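# Insert the steel peg fully into the block's hole

## Task

Push the steel peg completely into the block's hole. The block must stay put: if it ever shifts more than 1.5 cm from its starting spot, the attempt fails.

## Robot and tools

Robot: two arms, left_arm and right_arm, each ending in a two-finger gripper with a wrist camera. The cameras are cam_high and cam_low, fixed on a stand behind the arms, plus cam_left_wrist and cam_right_wrist. Every image is 896x504 pixels.

Frames: the scene frame has its origin at table-top height, halfway between the nominal bases. +z points up, +x points out over the table, and left_arm sits on the +y side. Image left and right do not match the arm names. Calibrated bases: left_arm at (+0.047, +0.368, +0.020) m, quat_wxyz (+1.000, 0, 0, -0.012); right_arm at (-0.002, -0.258, +0.020) m, quat_wxyz (+1.000, 0, 0, -0.014). Hand positions, orientations, velocities and targets in results use each arm's own base frame. Fixed cameras and the table use the scene frame. Movement offsets use the axes of that arm's current Hand target. The gripper's fingers point along its +z and close along its y. end_effector_position is the point between the pads, about 1 cm behind the tips. Reported poses can be a few cm off.

Row layout, shared by execute_actions and move: 14 numbers, each in [-1, 1]. The first 7 are left_arm: dx, dy, dz, rx, ry, rz, opening. The next 7 are the same for right_arm. Both arms are always included. dx..rz are an offset, not a pose. They count from that arm's Hand target as it stood when the action or move began, along that target's own axes. Scale: 1.0 = 0.6 m for dx, dy, dz and 180 degrees for rx, ry, rz, which together form one rotation vector. opening is absolute: +1 is fully open (0.094 m) and -1 is closed. Six zeros re-command the present Hand target. Sending the present opening again leaves a gripper as it is. A 0 there half-closes it.

execute_actions(actions, cameras): actions is a list of actions. Each action holds up to 15 rows, one per 1/30 s step. A short action repeats its last row to fill 15 steps. All rows in one action count from the same start, so they do not add up. The next action starts from the new Hand target, so repeating an offset moves the gripper on again. cameras takes names, ["all"] or []. If left out, you get every image for an empty actions list and none otherwise. An unknown name voids the call. An empty list also reports the scene number.

move(target, speed, blend, opening_speed, grip_force, blocking, cameras): target is one 14-number row or a list of up to 15 rows. Every row is an offset from the same starting Hand targets, not from the previous row. Each gripper follows a straight path, with no obstacle avoidance, lasting 0.5 to 10 s. speed is the top path speed in m/s, 0.002 to 2.9, default 0.25; rotation is capped at twice that in rad/s. Give one value, or one per target. blend, in m, rounds corners between list targets; 0 means stop at each. opening_speed is the rate of the opening command per second on the -1..+1 scale, at least 0.2. grip_force is the force limit per pad in N, 10 to 50; give one value or one per arm. It persists, and lower values close slowly. blocking=false returns after about 0.5 s while the move goes on. The first target's opening is sent at the start. Later targets' openings are sent on arrival, once everything is at rest. The result adds a move: line with done, off_target, moving, held or fault, plus limits (paced = the pose was clipped; held = steps were withheld). done means the arm rests within 10 mm and 2 degrees of its target. Neither done nor off_target tells you about contact. Faster moves stray more and hit harder. Keep paths away from an arm's own base.

wait(seconds 0-10, cameras): lets time pass while the last commands hold. stop(cameras): brakes a running move, which needs some distance. zoom_image(camera cam_high or cam_low, region [x0, y0, x1, y1] in pixels from the top-left, at most 504 wide and 504 tall): magnifies the latest image. finished_scene(scene): ends the current scene. Give its number and call nothing after it in the same reply.

Result lines: end_effector_position (m) and end_effector_quat_wxyz for each arm; Hand target, the last commanded pose after clipping and the base for the next offsets; Tool commands; grip_measured, the measured opening on the -1..1 scale (about 2.5 mm wide when empty, a few mm narrower than a hard part when squeezing); grip_effort_nm, the gripper motor effort (negative closes) and not a pad force; Joint positions (the last entry is the opening in m); joint torques with offsets and noise; Joint velocities, or within noise; MOTOR HOT at 75 °C; OVER-TEMPERATURE FAULT at 90 °C, which folds that arm for good. Each step the controller limits orientation changes to 40 degrees from the measured orientation. A gripper often rests a few cm short of its target. Resend the missing distance if needed.

Joint ranges (rad): waist -2.618 to 3.054, shoulder 0 to 3.142, elbow 0 to 3.142 (straight at 2.901), wrist pitch and yaw -1.571 to 1.571, wrist roll -2.094 to 2.094.

Avoid: bumping or dragging the block (it must stay within 1.5 cm of its start); dropping the peg or releasing it while it moves; letting anything fall or end up off the table; slams and forceful presses on fixed or heavy things; the two grippers or arms touching each other; strain on camera cables; arm stops and faults; and heat from long stretched reaches, long-held loads or pushing toward poses the arm cannot reach. To end a push, command the target back beyond the gripper. Loose objects may occasionally get nudged.

Each tool is called after "Call:" as a command line: name --argument value for each argument, lists and objects as JSON in quotes; but a table of rows of numbers goes row by row, as --pt "numbers of a row", without its own name.

## Session

Call:
execute_actions --actions '[]'

Scene clock: 0.00 s.
left_arm: end_effector_position=(+0.3751, +0.0039, +0.1524) grip_measured=+1.000 grip_effort_nm=n/a end_effector_quat_wxyz=(+0.697, +0.008, +0.717, +0.010) | right_arm: end_effector_position=(+0.3694, -0.0428, +0.1254) grip_measured=+1.000 grip_effort_nm=n/a end_effector_quat_wxyz=(+0.664, +0.105, +0.737, -0.064)
Joint positions: left_arm=[0.011 1.517 0.196 1.292 0.008 0.027 0.094] | right_arm=[-0.008 1.575 0.189 1.273 0.229 0.071 0.094]
Joint velocities: within noise
Joint torques (N m): no reading
Heat: left arm: 28 °C; right arm: 28 °C.
Hand target: left_arm +0.3756, +0.0040, +0.1519; +0.695, +0.008, +0.719, +0.011 | right_arm +0.3715, -0.0430, +0.1340; +0.675, +0.106, +0.728, -0.063
Tool commands: left_gripper/opening=+1.0 right_gripper/opening=+1.0

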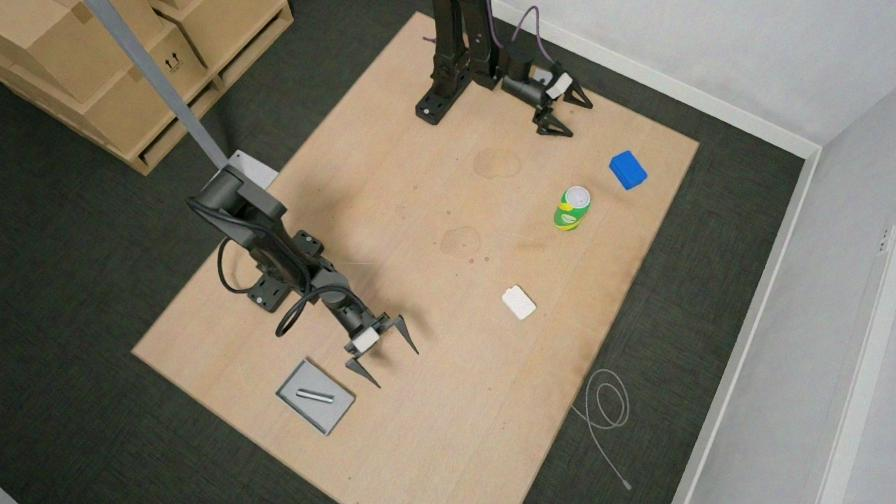

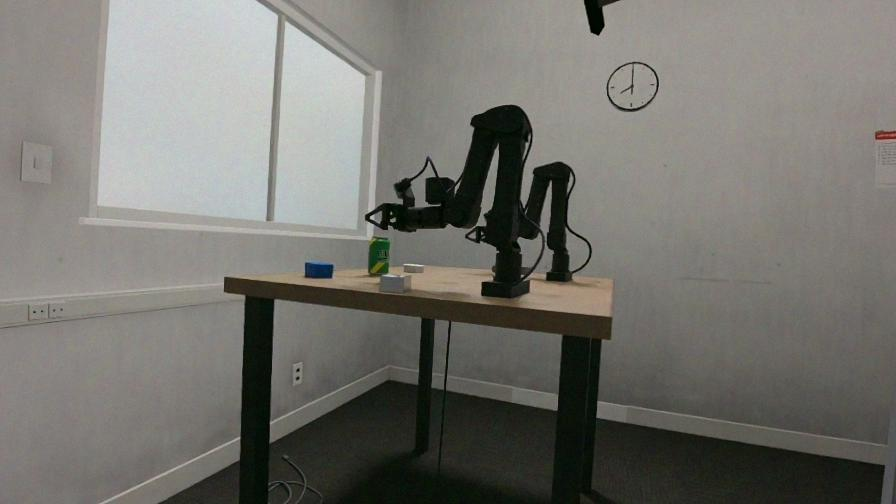

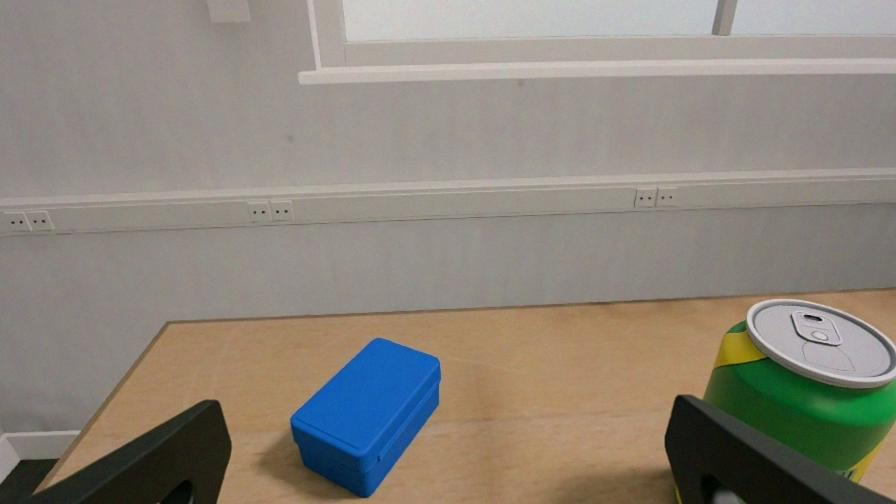

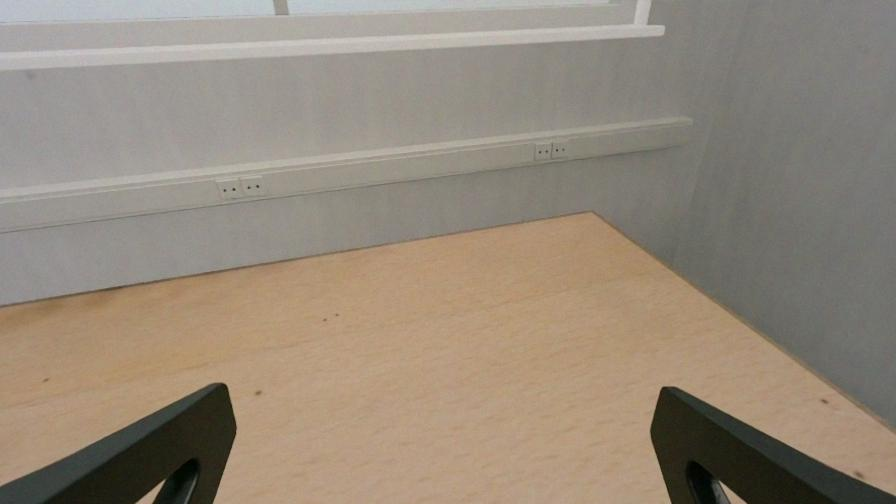

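Call:
zoom_image --camera "cam_high" --region '[220, 320, 420, 460]'

Call:
zoom_image --camera "cam_high" --region '[450, 240, 600, 340]'

Call:
zoom_image --camera "cam_low" --region '[280, 200, 480, 310]'

Scaled by 2.520.

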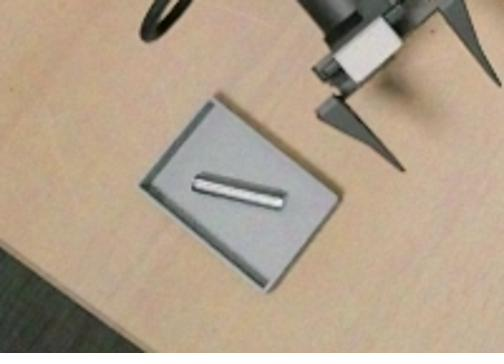

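Scaled by 3.360.

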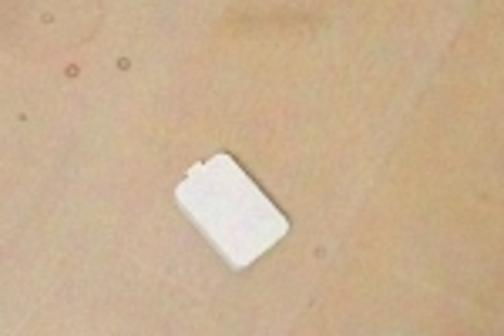

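Scaled by 2.520.

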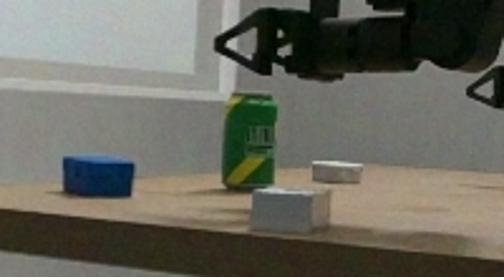

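Call:
zoom_image --camera "cam_high" --region '[480, 30, 660, 200]'

Call:
zoom_image --camera "cam_low" --region '[360, 250, 450, 310]'

Scaled by 2.800.

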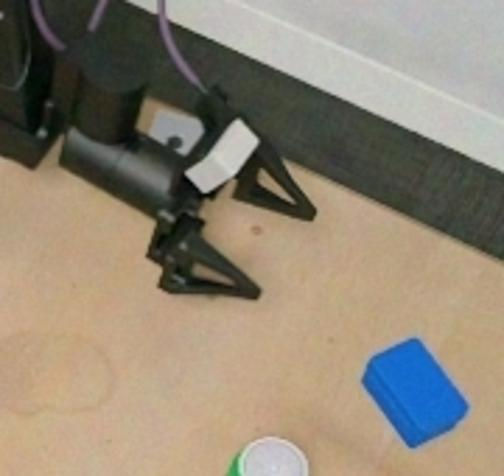

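Scaled by 5.600.

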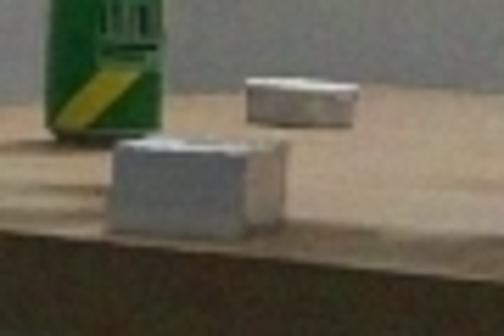

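Call:
move --target '[-0.213, 0.043, -0.16, 0, 0.5, 0, 1, -0.253, -0.274, -0.07, 0, 0.474, 0, 1]' --speed 0.4 --cameras '["all"]'

Scene clock: 15.40 s.
left_arm: end_effector_position=(+0.2895, +0.0219, +0.2761) grip_measured=+1.000 grip_effort_nm=-0.03 end_effector_quat_wxyz=(+0.163, -0.001, +0.986, +0.017) | right_arm: end_effector_position=(+0.3016, -0.2017, +0.2689) grip_measured=+1.000 grip_effort_nm=0.03 end_effector_quat_wxyz=(+0.147, +0.128, +0.980, -0.045)
Joint positions: left_arm=[0.063 1.474 1.784 -1.552 -0.014 0.064 0.094] | right_arm=[-0.621 1.77 2.073 -1.571 -0.059 -0.352 0.094]
Joint torques (N m): left_arm=[0.55 -5.14 7.49 0.83 -0.09 0.08] | right_arm=[-0.28 -8.06 6.53 0.64 -0.02 -0.16]
Heat: left arm: 29 °C; right arm: 30 °C.
Hand target: left_arm +0.2838, +0.0260, +0.2835; -0.017, -0.002, +1.000, +0.013 | right_arm +0.3015, -0.2031, +0.2799; +0.003, +0.121, +0.992, +0.026
Off the commanded pose: left_arm 0.010 m, 21 deg | right_arm 0.011 m, 18 deg.
joint sent to its limit (left arm) — joint 4 (wrist pitch), lower limit. The joint targets are off in orientation, not in position.
joint sent to its limit (right arm) — joint 4 (wrist pitch), lower limit. The joint targets are off in orientation, not in position.
move: off_target (left_arm, right_arm)

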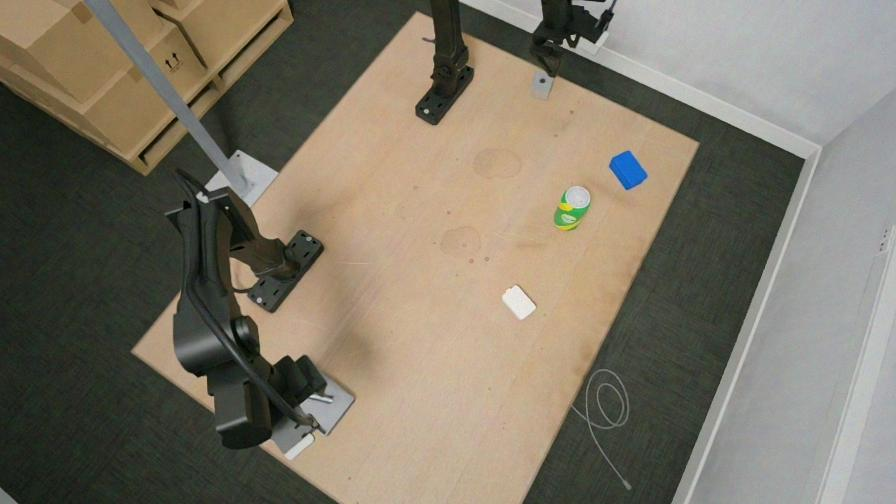

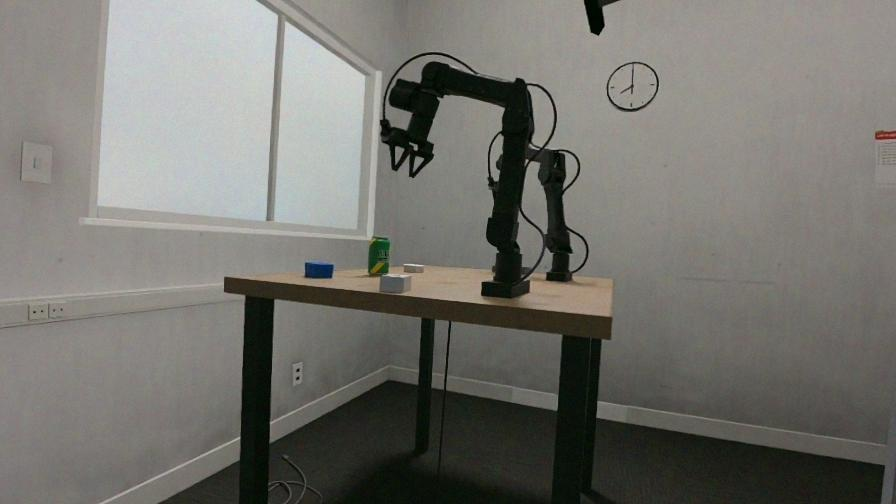

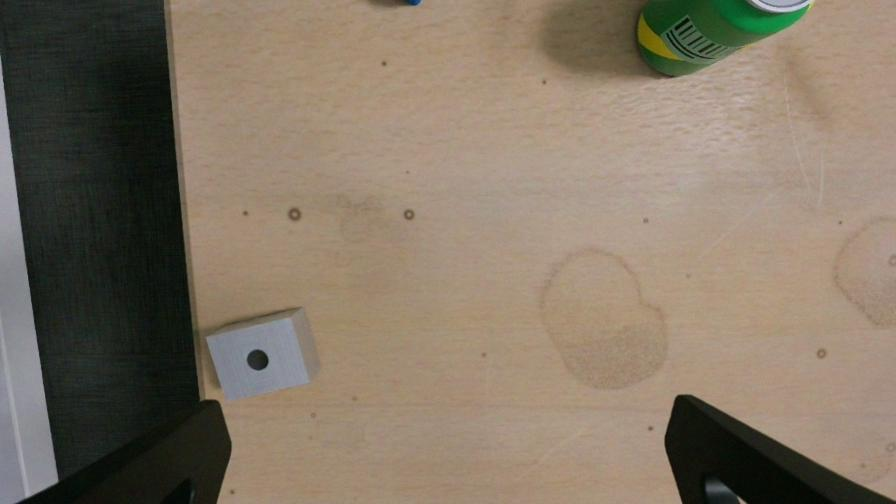

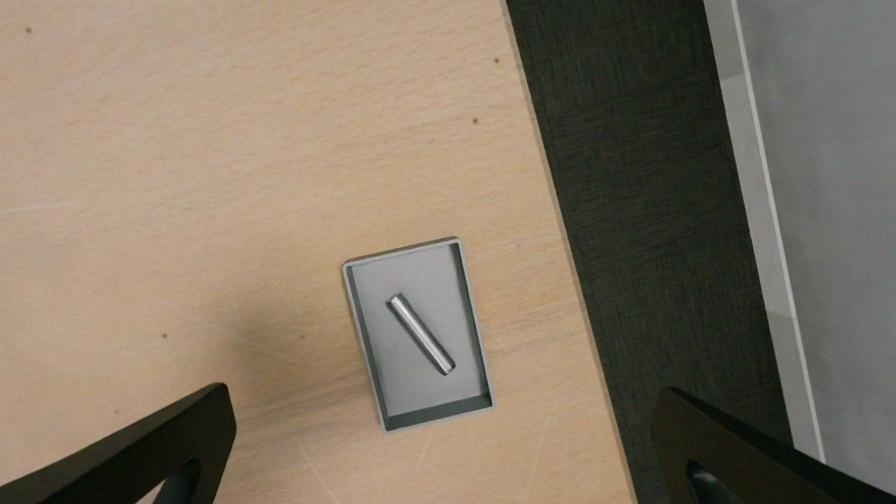

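Call:
zoom_image --camera "cam_right_wrist" --region '[330, 220, 510, 440]'

Call:
zoom_image --camera "cam_left_wrist" --region '[180, 290, 340, 410]'

Scaled by 2.291.

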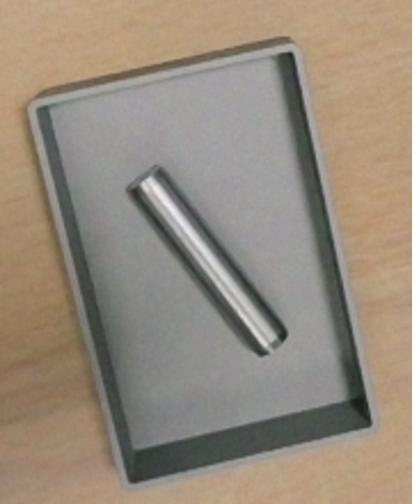

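Scaled by 3.150.

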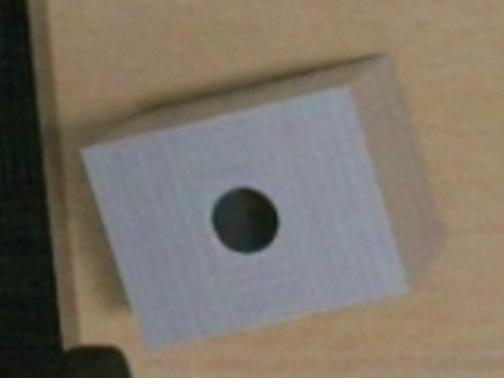

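Call:
move --target '[0.016, 0.118, 0.193, 0, 0, 0, 1, 0, 0, 0.183, 0, 0, 0, 1]' --speed 0.3 --cameras '["cam_left_wrist", "cam_right_wrist", "cam_high"]'

Scene clock: 29.67 s.
left_arm: end_effector_position=(+0.2708, +0.0971, +0.1742) grip_measured=+1.000 grip_effort_nm=-0.03 end_effector_quat_wxyz=(-0.013, -0.005, +1.000, +0.010) | right_arm: end_effector_position=(+0.3022, -0.1995, +0.1691) grip_measured=+1.000 grip_effort_nm=0.03 end_effector_quat_wxyz=(+0.005, +0.128, +0.991, +0.026)
Joint positions: left_arm=[0.324 1.661 1.593 -1.52 -0.026 0.314 0.094] | right_arm=[-0.612 1.96 1.947 -1.572 -0.051 -0.354 0.094]
Joint torques (N m): left_arm=[0.25 -5.68 5.23 0.48 -0.07 0.09] | right_arm=[0.69 -9.84 4.59 0.12 0.01 -0.13]
Heat: left arm: 29 °C; right arm: 29 °C.
Hand target: left_arm +0.2701, +0.0998, +0.1699; -0.017, -0.002, +1.000, +0.013 | right_arm +0.3028, -0.1975, +0.1703; +0.003, +0.121, +0.992, +0.026
Off the commanded pose: left_arm 0.005 m, 1 deg | right_arm 0.002 m, 1 deg.
joint sent to its limit (right arm) — joint 4 (wrist pitch), lower limit. The joint targets still meet the commanded pose.
move: done
Images, in order (width x height): cam_high 896x504, cam_left_wrist 896x504, cam_right_wrist 896x504.

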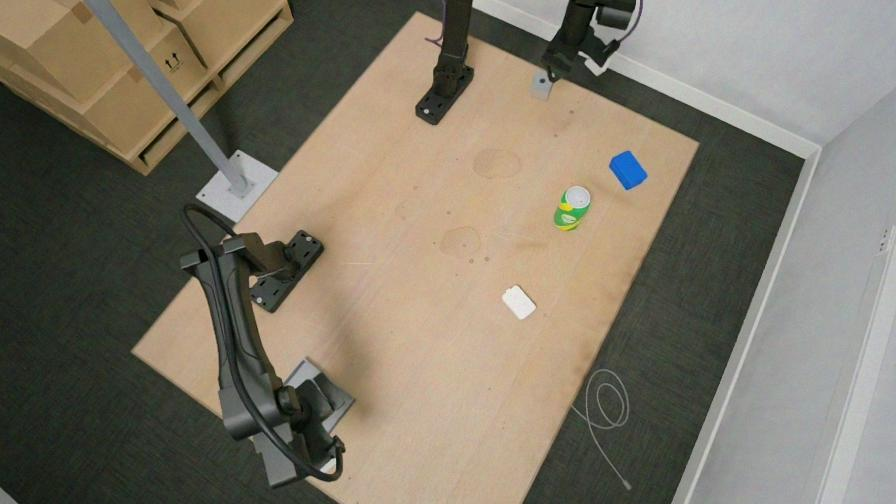

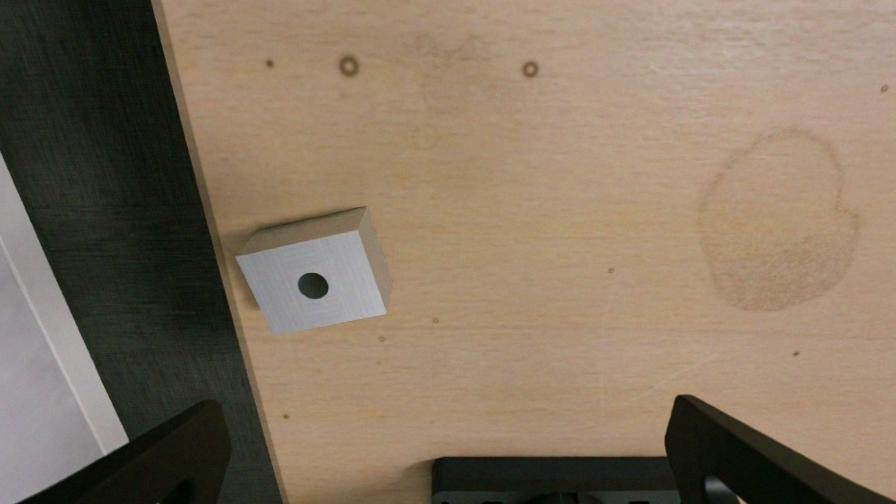

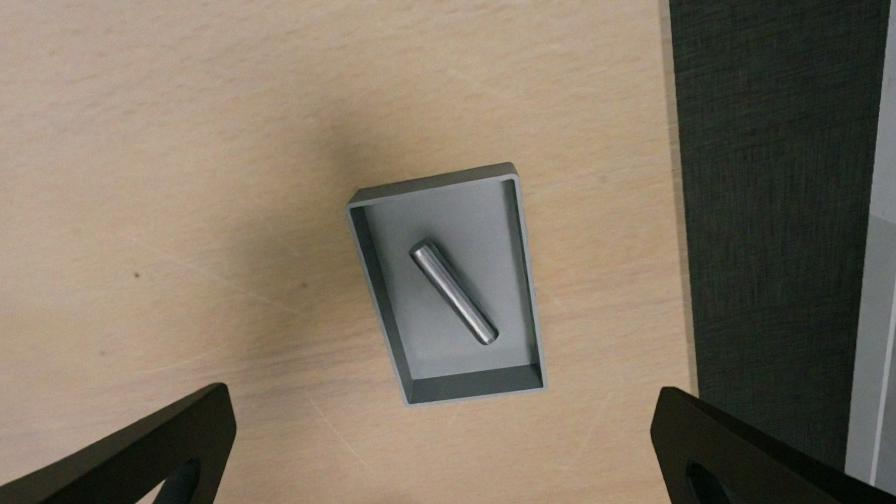

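Call:
zoom_image --camera "cam_right_wrist" --region '[390, 220, 520, 360]'

Call:
zoom_image --camera "cam_left_wrist" --region '[220, 190, 410, 350]'

Scaled by 3.600.

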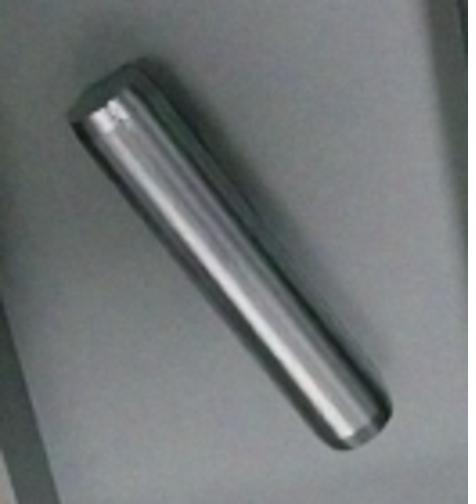

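Scaled by 2.653.

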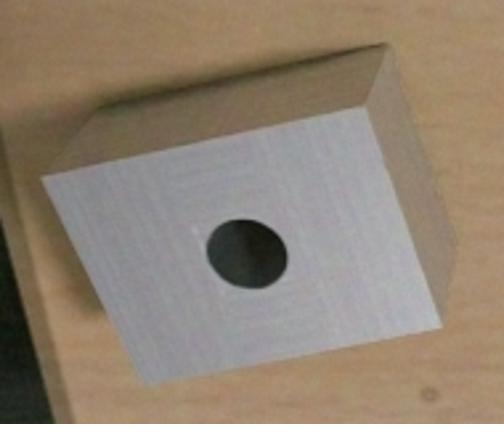

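Call:
move --target '[0, 0, 0, 0, 0, 0, 1, 0.122, -0.001, 0.117, 0.0163, 0.0044, -0.171, -0.1]' --speed 0.25 --cameras '["cam_right_wrist", "cam_high"]'

Scene clock: 83.47 s.
left_arm: end_effector_position=(+0.2709, +0.0972, +0.1742) grip_measured=+1.000 grip_effort_nm=-0.03 end_effector_quat_wxyz=(-0.013, -0.004, +1.000, +0.010) | right_arm: end_effector_position=(+0.2316, -0.1742, +0.0917) grip_measured=-0.099 grip_effort_nm=-0.04 end_effector_quat_wxyz=(-0.017, -0.146, +0.989, +0.014)
Joint positions: left_arm=[0.324 1.661 1.593 -1.52 -0.027 0.315 0.094] | right_arm=[-0.646 1.691 1.297 -1.22 0.005 -0.939 0.042]
Joint torques (N m): left_arm=[0.25 -5.67 5.23 0.48 -0.06 0.09] | right_arm=[-0.73 -10.39 4.26 0.25 -0.05 -0.14]
Heat: left arm: 28 °C; right arm: 27 °C.
Hand target: left_arm +0.2702, +0.0998, +0.1699; -0.017, -0.002, +1.000, +0.013 | right_arm +0.2324, -0.1770, +0.1002; +0.000, -0.147, +0.989, +0.000
Off the commanded pose: left_arm 0.005 m, 1 deg | right_arm 0.009 m, 3 deg.
move: off_target (right_arm)
Images, in order (width x height): cam_high 896x504, cam_right_wrist 896x504.

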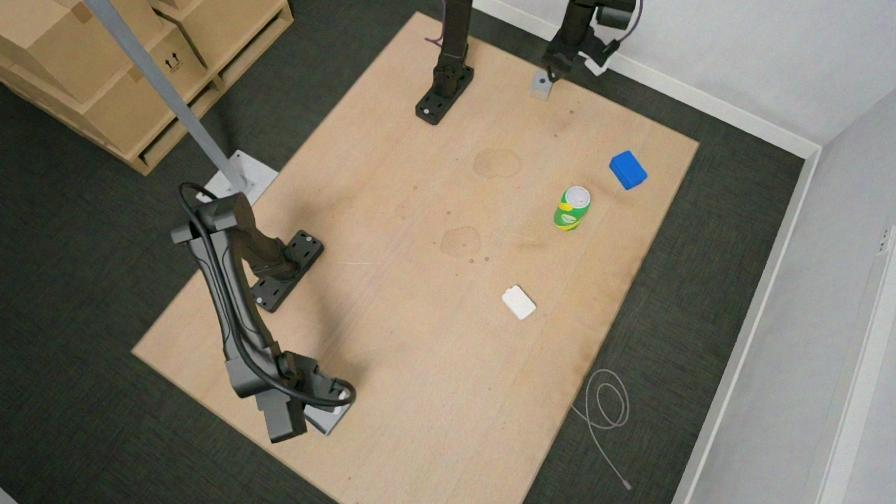

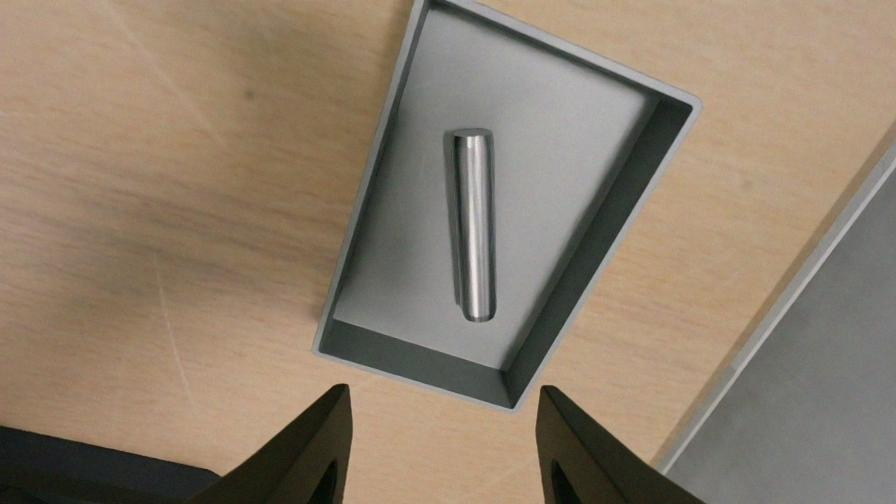

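Call:
move --target '[0, 0, 0, 0, 0, 0, 1, 0.0063, -0.0129, 0.1028, 0, 0, -0.0194, -0.1]' --speed 0.15 --cameras '["cam_right_wrist"]'

Scene clock: 90.23 s.
left_arm: end_effector_position=(+0.2709, +0.0972, +0.1742) grip_measured=+1.000 grip_effort_nm=-0.03 end_effector_quat_wxyz=(-0.013, -0.004, +1.000, +0.010) | right_arm: end_effector_position=(+0.2305, -0.1831, +0.0402) grip_measured=-0.099 grip_effort_nm=-0.04 end_effector_quat_wxyz=(-0.004, -0.176, +0.984, +0.001)
Joint positions: left_arm=[0.324 1.661 1.593 -1.52 -0.027 0.315 0.094] | right_arm=[-0.672 1.723 1.123 -0.977 0.005 -1.026 0.042]
Joint torques (N m): left_arm=[0.25 -5.7 5.23 0.48 -0.07 0.09] | right_arm=[-0.43 -6.89 4.34 0.36 -0.04 -0.11]
Heat: left arm: 28 °C; right arm: 28 °C.
Hand target: left_arm +0.2702, +0.0998, +0.1699; -0.017, -0.002, +1.000, +0.013 | right_arm +0.2310, -0.1855, +0.0385; +0.000, -0.177, +0.984, +0.000
Off the commanded pose: left_arm 0.005 m, 1 deg | right_arm 0.003 m, 0 deg.
move: done
Images, in order (width x height): cam_right_wrist 896x504.

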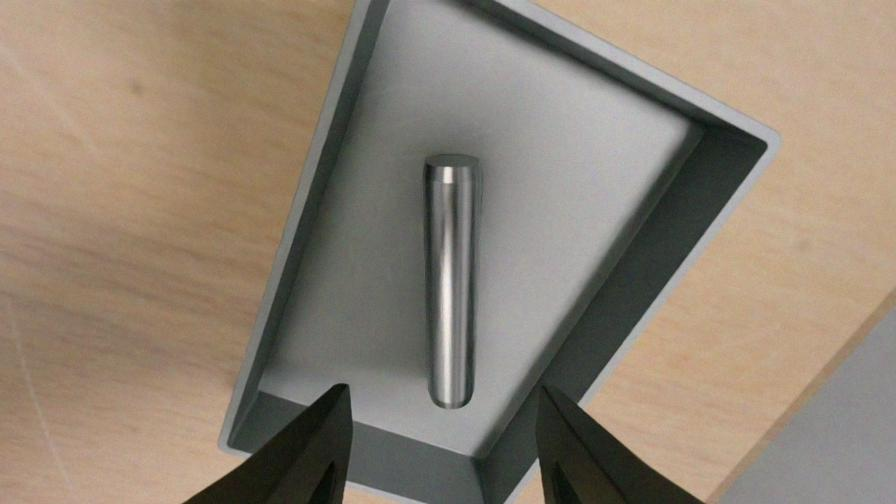

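Call:
move --target '[0, 0, 0, 0, 0, 0, 1, 0, -0.0033, 0.068, 0, 0, 0, -0.1]' --speed 0.1 --cameras '["cam_right_wrist"]'

Scene clock: 93.70 s.
left_arm: end_effector_position=(+0.2709, +0.0972, +0.1742) grip_measured=+1.000 grip_effort_nm=-0.03 end_effector_quat_wxyz=(-0.013, -0.004, +1.000, +0.010) | right_arm: end_effector_position=(+0.2316, -0.1853, +0.0000) grip_measured=-0.099 grip_effort_nm=-0.04 end_effector_quat_wxyz=(-0.003, -0.176, +0.984, +0.000)
Joint positions: left_arm=[0.324 1.661 1.593 -1.52 -0.027 0.315 0.094] | right_arm=[-0.675 1.796 1.036 -0.814 0.005 -1.03 0.042]
Joint torques (N m): left_arm=[0.24 -5.68 5.23 0.48 -0.07 0.09] | right_arm=[-0.57 -7.01 4.36 0.28 -0.05 -0.13]
Heat: left arm: 28 °C; right arm: 27 °C.
Hand target: left_arm +0.2702, +0.0998, +0.1699; -0.017, -0.002, +1.000, +0.013 | right_arm +0.2317, -0.1873, -0.0024; +0.000, -0.177, +0.984, +0.000
Off the commanded pose: left_arm 0.005 m, 1 deg | right_arm 0.003 m, 0 deg.
move: done
Images, in order (width x height): cam_right_wrist 896x504.

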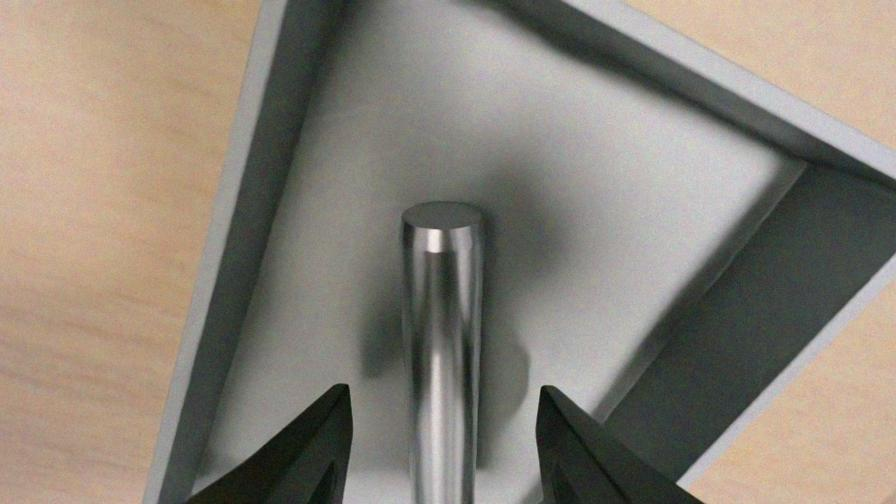

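Call:
move --pt "0 0 0 0 0 0 1 0 0 0.0095 0 0 0 -0.1" --pt "0 0 0 0 0 0 1 0 0 0.0095 0 0 0 -0.9" --speed 0.05 --opening_speed 0.8 --cameras '["cam_right_wrist"]'

Scene clock: 97.17 s.
left_arm: end_effector_position=(+0.2709, +0.0972, +0.1742) grip_measured=+1.000 grip_effort_nm=-0.03 end_effector_quat_wxyz=(-0.013, -0.004, +1.000, +0.010) | right_arm: end_effector_position=(+0.2327, -0.1861, -0.0045) grip_measured=-0.676 grip_effort_nm=-0.99 end_effector_quat_wxyz=(-0.001, -0.177, +0.984, -0.002)
Joint positions: left_arm=[0.324 1.661 1.593 -1.52 -0.027 0.315 0.094] | right_arm=[-0.675 1.805 1.026 -0.79 0.005 -1.031 0.015]
Joint torques (N m): left_arm=[0.24 -5.68 5.23 0.48 -0.07 0.08] | right_arm=[-0.69 -6.8 3.96 0.31 -0.08 -0.11]
Heat: left arm: 28 °C; right arm: 27 °C.
Hand target: left_arm +0.2702, +0.0998, +0.1699; -0.017, -0.002, +1.000, +0.013 | right_arm +0.2318, -0.1874, -0.0080; +0.000, -0.177, +0.984, +0.000
Off the commanded pose: left_arm 0.005 m, 1 deg | right_arm 0.004 m, 0 deg.
move: done
Images, in order (width x height): cam_right_wrist 896x504.

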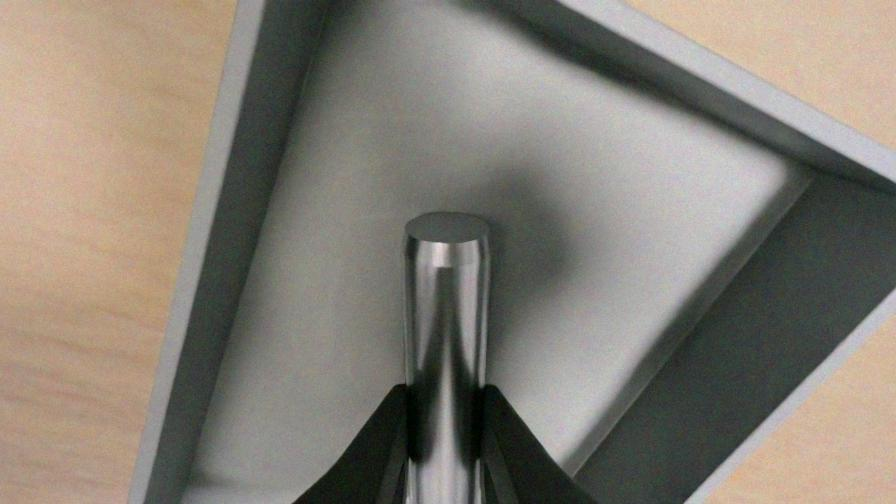

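Call:
move --pt "0 0 0 0 0 0 1 0 0 -0.197 0 0 0 -0.9" --pt "0 0 0 0 0 0 1 -0.324 0.355 -0.23 0 0 -0.303 -0.9" --pt "0 0 0 0 0 0 1 -0.3585 0.84 -0.23 0 0 -0.61 -0.9" --speed '[0.12, 0.3, 0.3]' --blend '[0.03, 0.08, 0]' --cameras '["all"]'

Scene clock: 105.50 s.
left_arm: end_effector_position=(+0.2709, +0.0972, +0.1742) grip_measured=+1.000 grip_effort_nm=-0.03 end_effector_quat_wxyz=(-0.013, -0.004, +1.000, +0.010) | right_arm: end_effector_position=(+0.2557, +0.3579, +0.1235) grip_measured=-0.676 grip_effort_nm=-1.00 end_effector_quat_wxyz=(+0.001, +0.906, -0.423, +0.003)
Joint positions: left_arm=[0.324 1.661 1.593 -1.52 -0.027 0.315 0.094] | right_arm=[0.951 2.294 2.285 -1.562 0.007 -1.316 0.015]
Joint torques (N m): left_arm=[0.25 -5.67 5.24 0.48 -0.06 0.08] | right_arm=[-0.27 -11.54 7.17 0.08 -0.06 -0.14]
Heat: left arm: 28 °C; right arm: 27 °C.
Hand target: left_arm +0.2702, +0.0998, +0.1699; -0.017, -0.002, +1.000, +0.013 | right_arm +0.2579, +0.3601, +0.1296; +0.000, +0.907, -0.421, +0.000
Off the commanded pose: left_arm 0.005 m, 1 deg | right_arm 0.007 m, 0 deg.
joint sent to its limit (right arm) — joint 4 (wrist pitch), lower limit. The joint targets still meet the commanded pose.
move: done

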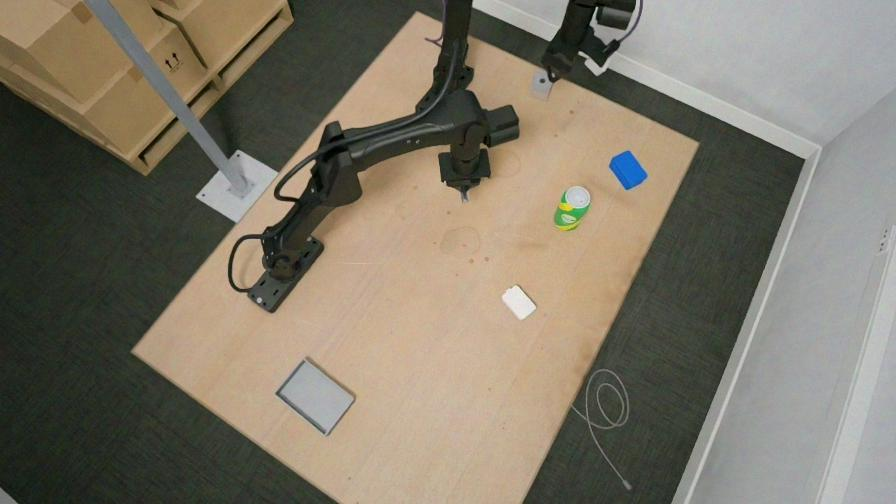

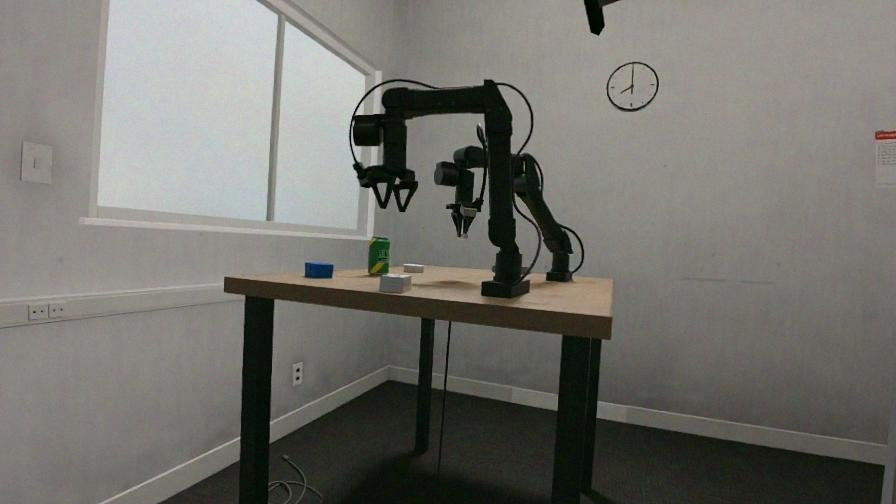

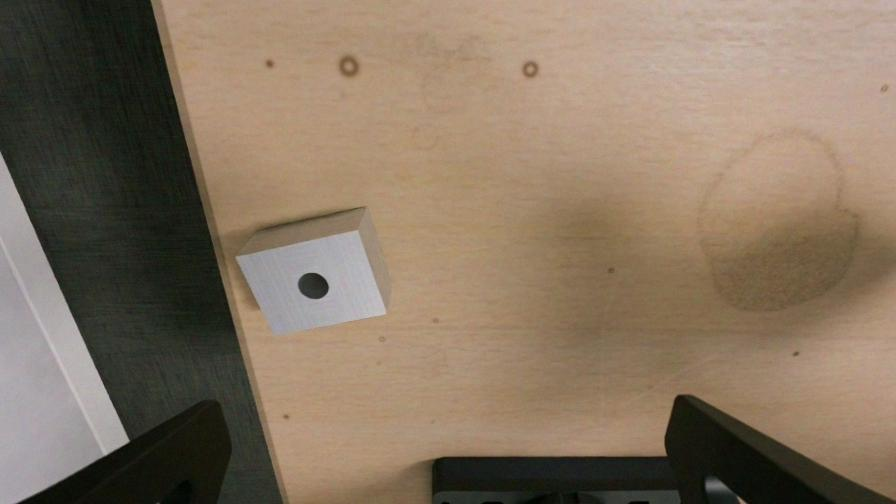

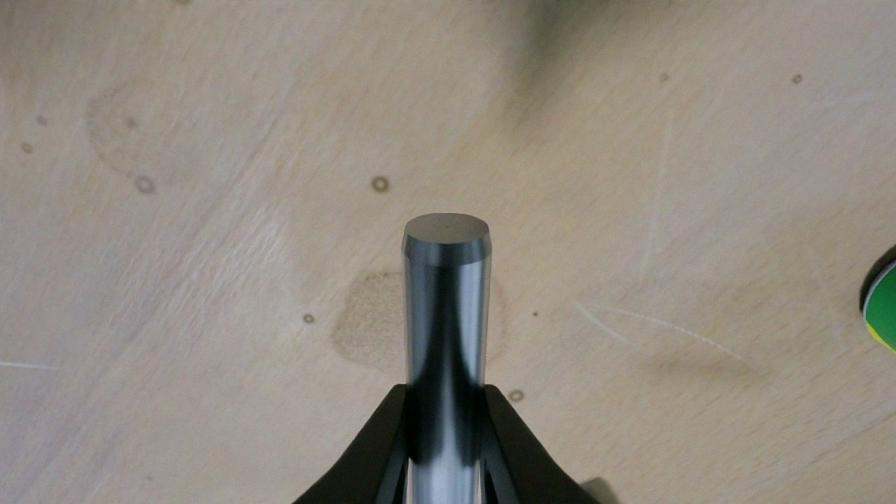

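Call:
move --target '[0, 0, 0, 0, 0, 0, 1, 0, 0, 0.1927, 0, 0, 0, -0.9]' --speed 0.15 --cameras '["cam_low", "cam_right_wrist"]'

Scene clock: 111.53 s.
left_arm: end_effector_position=(+0.2709, +0.0972, +0.1742) grip_measured=+1.000 grip_effort_nm=-0.03 end_effector_quat_wxyz=(-0.013, -0.004, +1.000, +0.010) | right_arm: end_effector_position=(+0.2564, +0.3589, +0.0156) grip_measured=-0.676 grip_effort_nm=-1.00 end_effector_quat_wxyz=(+0.004, +0.906, -0.423, +0.003)
Joint positions: left_arm=[0.324 1.661 1.593 -1.52 -0.027 0.315 0.094] | right_arm=[0.951 2.298 1.86 -1.138 0.007 -1.317 0.015]
Joint torques (N m): left_arm=[0.25 -5.68 5.22 0.48 -0.07 0.09] | right_arm=[-0.2 -11.84 4.53 0.31 -0.07 -0.14]
Heat: left arm: 28 °C; right arm: 28 °C.
Hand target: left_arm +0.2702, +0.0998, +0.1699; -0.017, -0.002, +1.000, +0.013 | right_arm +0.2579, +0.3600, +0.0140; +0.000, +0.907, -0.421, +0.000
Off the commanded pose: left_arm 0.005 m, 1 deg | right_arm 0.002 m, 1 deg.
move: done
Images, in order (width x height): cam_low 896x504, cam_right_wrist 896x504.

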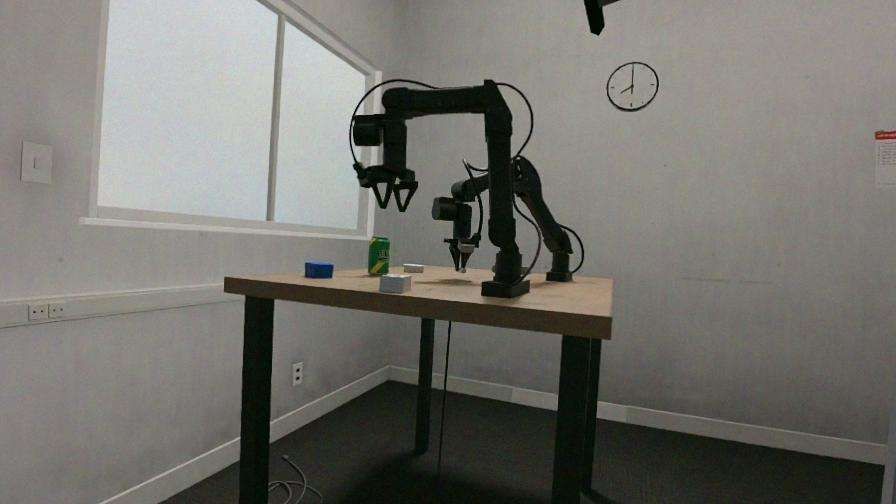

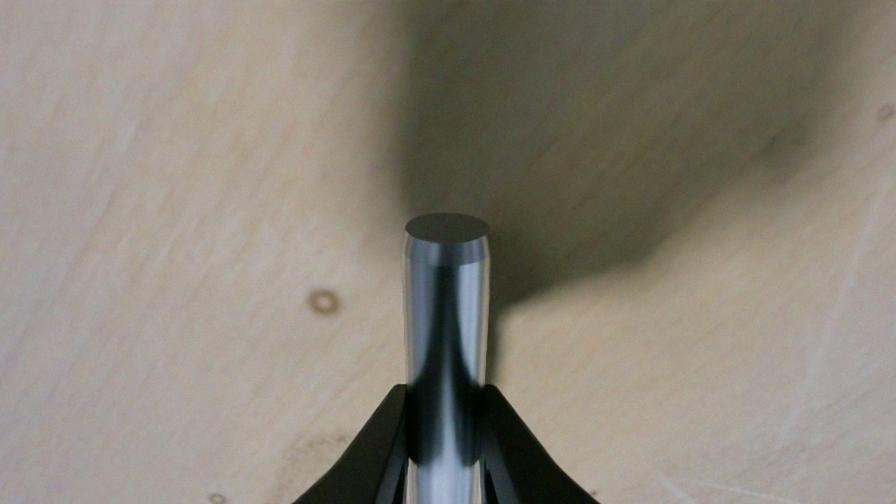

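Call:
move --target '[0, 0, 0, 0, 0, 0, 1, 0, 0, 0.0365, 0, 0, 0, -0.9]' --speed 0.05 --cameras '["cam_right_wrist"]'

Scene clock: 113.47 s.
left_arm: end_effector_position=(+0.2709, +0.0972, +0.1742) grip_measured=+1.000 grip_effort_nm=-0.03 end_effector_quat_wxyz=(-0.013, -0.004, +1.000, +0.010) | right_arm: end_effector_position=(+0.2565, +0.3591, -0.0056) grip_measured=-0.676 grip_effort_nm=-0.99 end_effector_quat_wxyz=(+0.003, +0.906, -0.423, +0.003)
Joint positions: left_arm=[0.324 1.661 1.593 -1.52 -0.027 0.315 0.094] | right_arm=[0.951 2.319 1.809 -1.065 0.007 -1.317 0.015]
Joint torques (N m): left_arm=[0.25 -5.67 5.23 0.48 -0.07 0.09] | right_arm=[-0.18 -11.78 4.81 0.25 -0.11 -0.13]
Heat: left arm: 28 °C; right arm: 28 °C.
Hand target: left_arm +0.2702, +0.0998, +0.1699; -0.017, -0.002, +1.000, +0.013 | right_arm +0.2579, +0.3600, -0.0080; +0.000, +0.907, -0.421, +0.000
Off the commanded pose: left_arm 0.005 m, 1 deg | right_arm 0.003 m, 1 deg.
move: done
Images, in order (width x height): cam_right_wrist 896x504.

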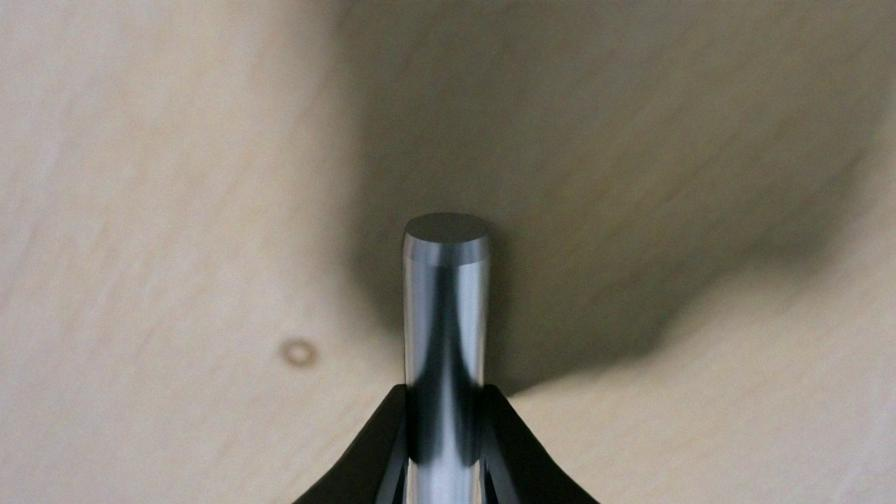

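Call:
move --target '[0, 0, 0, 0, 0, 0, 1, 0, 0, 0.007, 0, 0, 0, -0.9]' --speed 0.03 --cameras '["cam_right_wrist"]'

Scene clock: 114.97 s.
left_arm: end_effector_position=(+0.2709, +0.0972, +0.1742) grip_measured=+1.000 grip_effort_nm=-0.03 end_effector_quat_wxyz=(-0.013, -0.004, +1.000, +0.010) | right_arm: end_effector_position=(+0.2574, +0.3604, -0.0063) grip_measured=-0.676 grip_effort_nm=-1.00 end_effector_quat_wxyz=(-0.001, +0.906, -0.423, +0.003)
Joint positions: left_arm=[0.324 1.661 1.593 -1.52 -0.027 0.315 0.094] | right_arm=[0.951 2.319 1.806 -1.056 0.007 -1.317 0.015]
Joint torques (N m): left_arm=[0.27 -5.68 5.22 0.48 -0.07 0.09] | right_arm=[-0.34 -11.4 4.29 0.34 -0.07 -0.13]
Heat: left arm: 28 °C; right arm: 28 °C.
Hand target: left_arm +0.2702, +0.0998, +0.1699; -0.017, -0.002, +1.000, +0.013 | right_arm +0.2578, +0.3599, -0.0122; +0.001, +0.907, -0.421, +0.000
Off the commanded pose: left_arm 0.005 m, 1 deg | right_arm 0.006 m, 0 deg.
move: done
Images, in order (width x height): cam_right_wrist 896x504.

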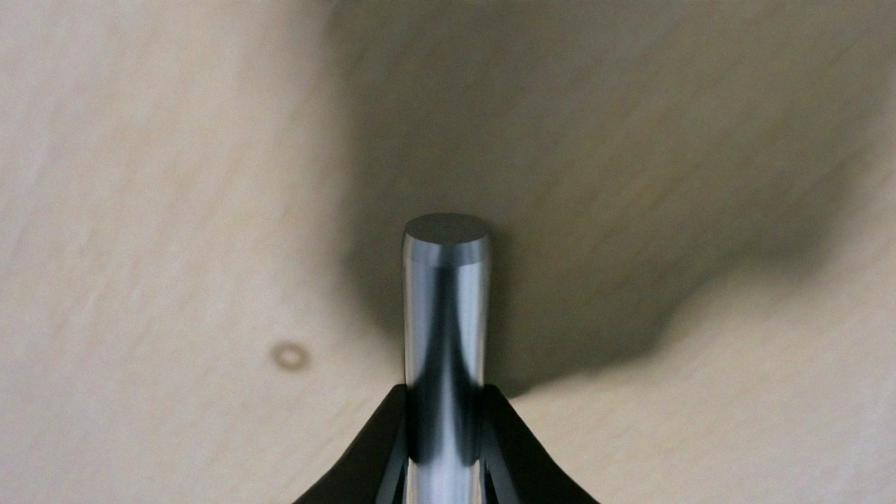

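Call:
move --target '[0, 0, 0, 0, 0, 0, 1, 0, 0, 0.006, 0, 0, 0, -0.9]' --speed 0.03 --cameras '[]'

Scene clock: 116.87 s.
left_arm: end_effector_position=(+0.2709, +0.0972, +0.1742) grip_measured=+1.000 grip_effort_nm=-0.03 end_effector_quat_wxyz=(-0.013, -0.004, +1.000, +0.010) | right_arm: end_effector_position=(+0.2573, +0.3602, -0.0069) grip_measured=-0.676 grip_effort_nm=-1.00 end_effector_quat_wxyz=(-0.001, +0.906, -0.423, +0.003)
Joint positions: left_arm=[0.324 1.661 1.593 -1.52 -0.027 0.315 0.094] | right_arm=[0.951 2.319 1.804 -1.053 0.007 -1.317 0.015]
Joint torques (N m): left_arm=[0.25 -5.68 5.23 0.48 -0.06 0.09] | right_arm=[-0.39 -11.14 4.04 0.41 -0.06 -0.11]
Heat: left arm: 28 °C; right arm: 28 °C.
Hand target: left_arm +0.2702, +0.0998, +0.1699; -0.017, -0.002, +1.000, +0.013 | right_arm +0.2578, +0.3599, -0.0158; +0.001, +0.907, -0.421, +0.000
Off the commanded pose: left_arm 0.005 m, 1 deg | right_arm 0.009 m, 0 deg.
move: done
No camera images: "cameras" was empty.

Call:
move --pt "0 0 0 0 0 0 1 0 0 -0.012 0 0 0 -0.9" --pt "0 0 0 0 0 0 1 0 0 -0.012 0 0 0 -0.3" --speed 0.03 --opening_speed 0.6 --cameras '["cam_right_wrist"]'

Scene clock: 123.43 s.
left_arm: end_effector_position=(+0.2709, +0.0972, +0.1742) grip_measured=+1.000 grip_effort_nm=-0.03 end_effector_quat_wxyz=(-0.013, -0.004, +1.000, +0.010) | right_arm: end_effector_position=(+0.2573, +0.3602, -0.0069) grip_measured=-0.301 grip_effort_nm=0.10 end_effector_quat_wxyz=(-0.001, +0.906, -0.423, +0.003)
Joint positions: left_arm=[0.324 1.661 1.593 -1.52 -0.027 0.315 0.094] | right_arm=[0.951 2.319 1.804 -1.053 0.007 -1.317 0.033]
Joint torques (N m): left_arm=[0.25 -5.68 5.23 0.48 -0.07 0.09] | right_arm=[-0.39 -11.73 5.09 0.24 -0.12 -0.12]
Heat: left arm: 28 °C; right arm: 28 °C.
Hand target: left_arm +0.2702, +0.0998, +0.1699; -0.017, -0.002, +1.000, +0.013 | right_arm +0.2579, +0.3599, -0.0086; +0.001, +0.907, -0.421, +0.000
Off the commanded pose: left_arm 0.005 m, 1 deg | right_arm 0.002 m, 0 deg.
move: done
Images, in order (width x height): cam_right_wrist 896x504.

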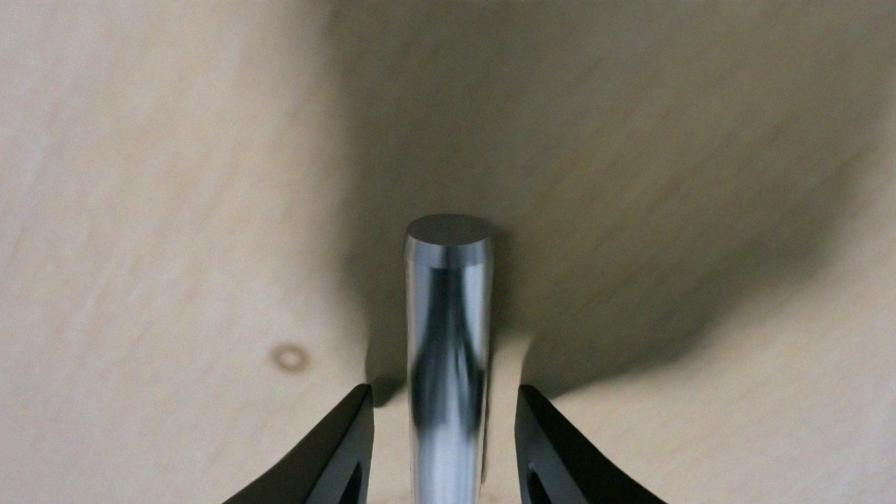

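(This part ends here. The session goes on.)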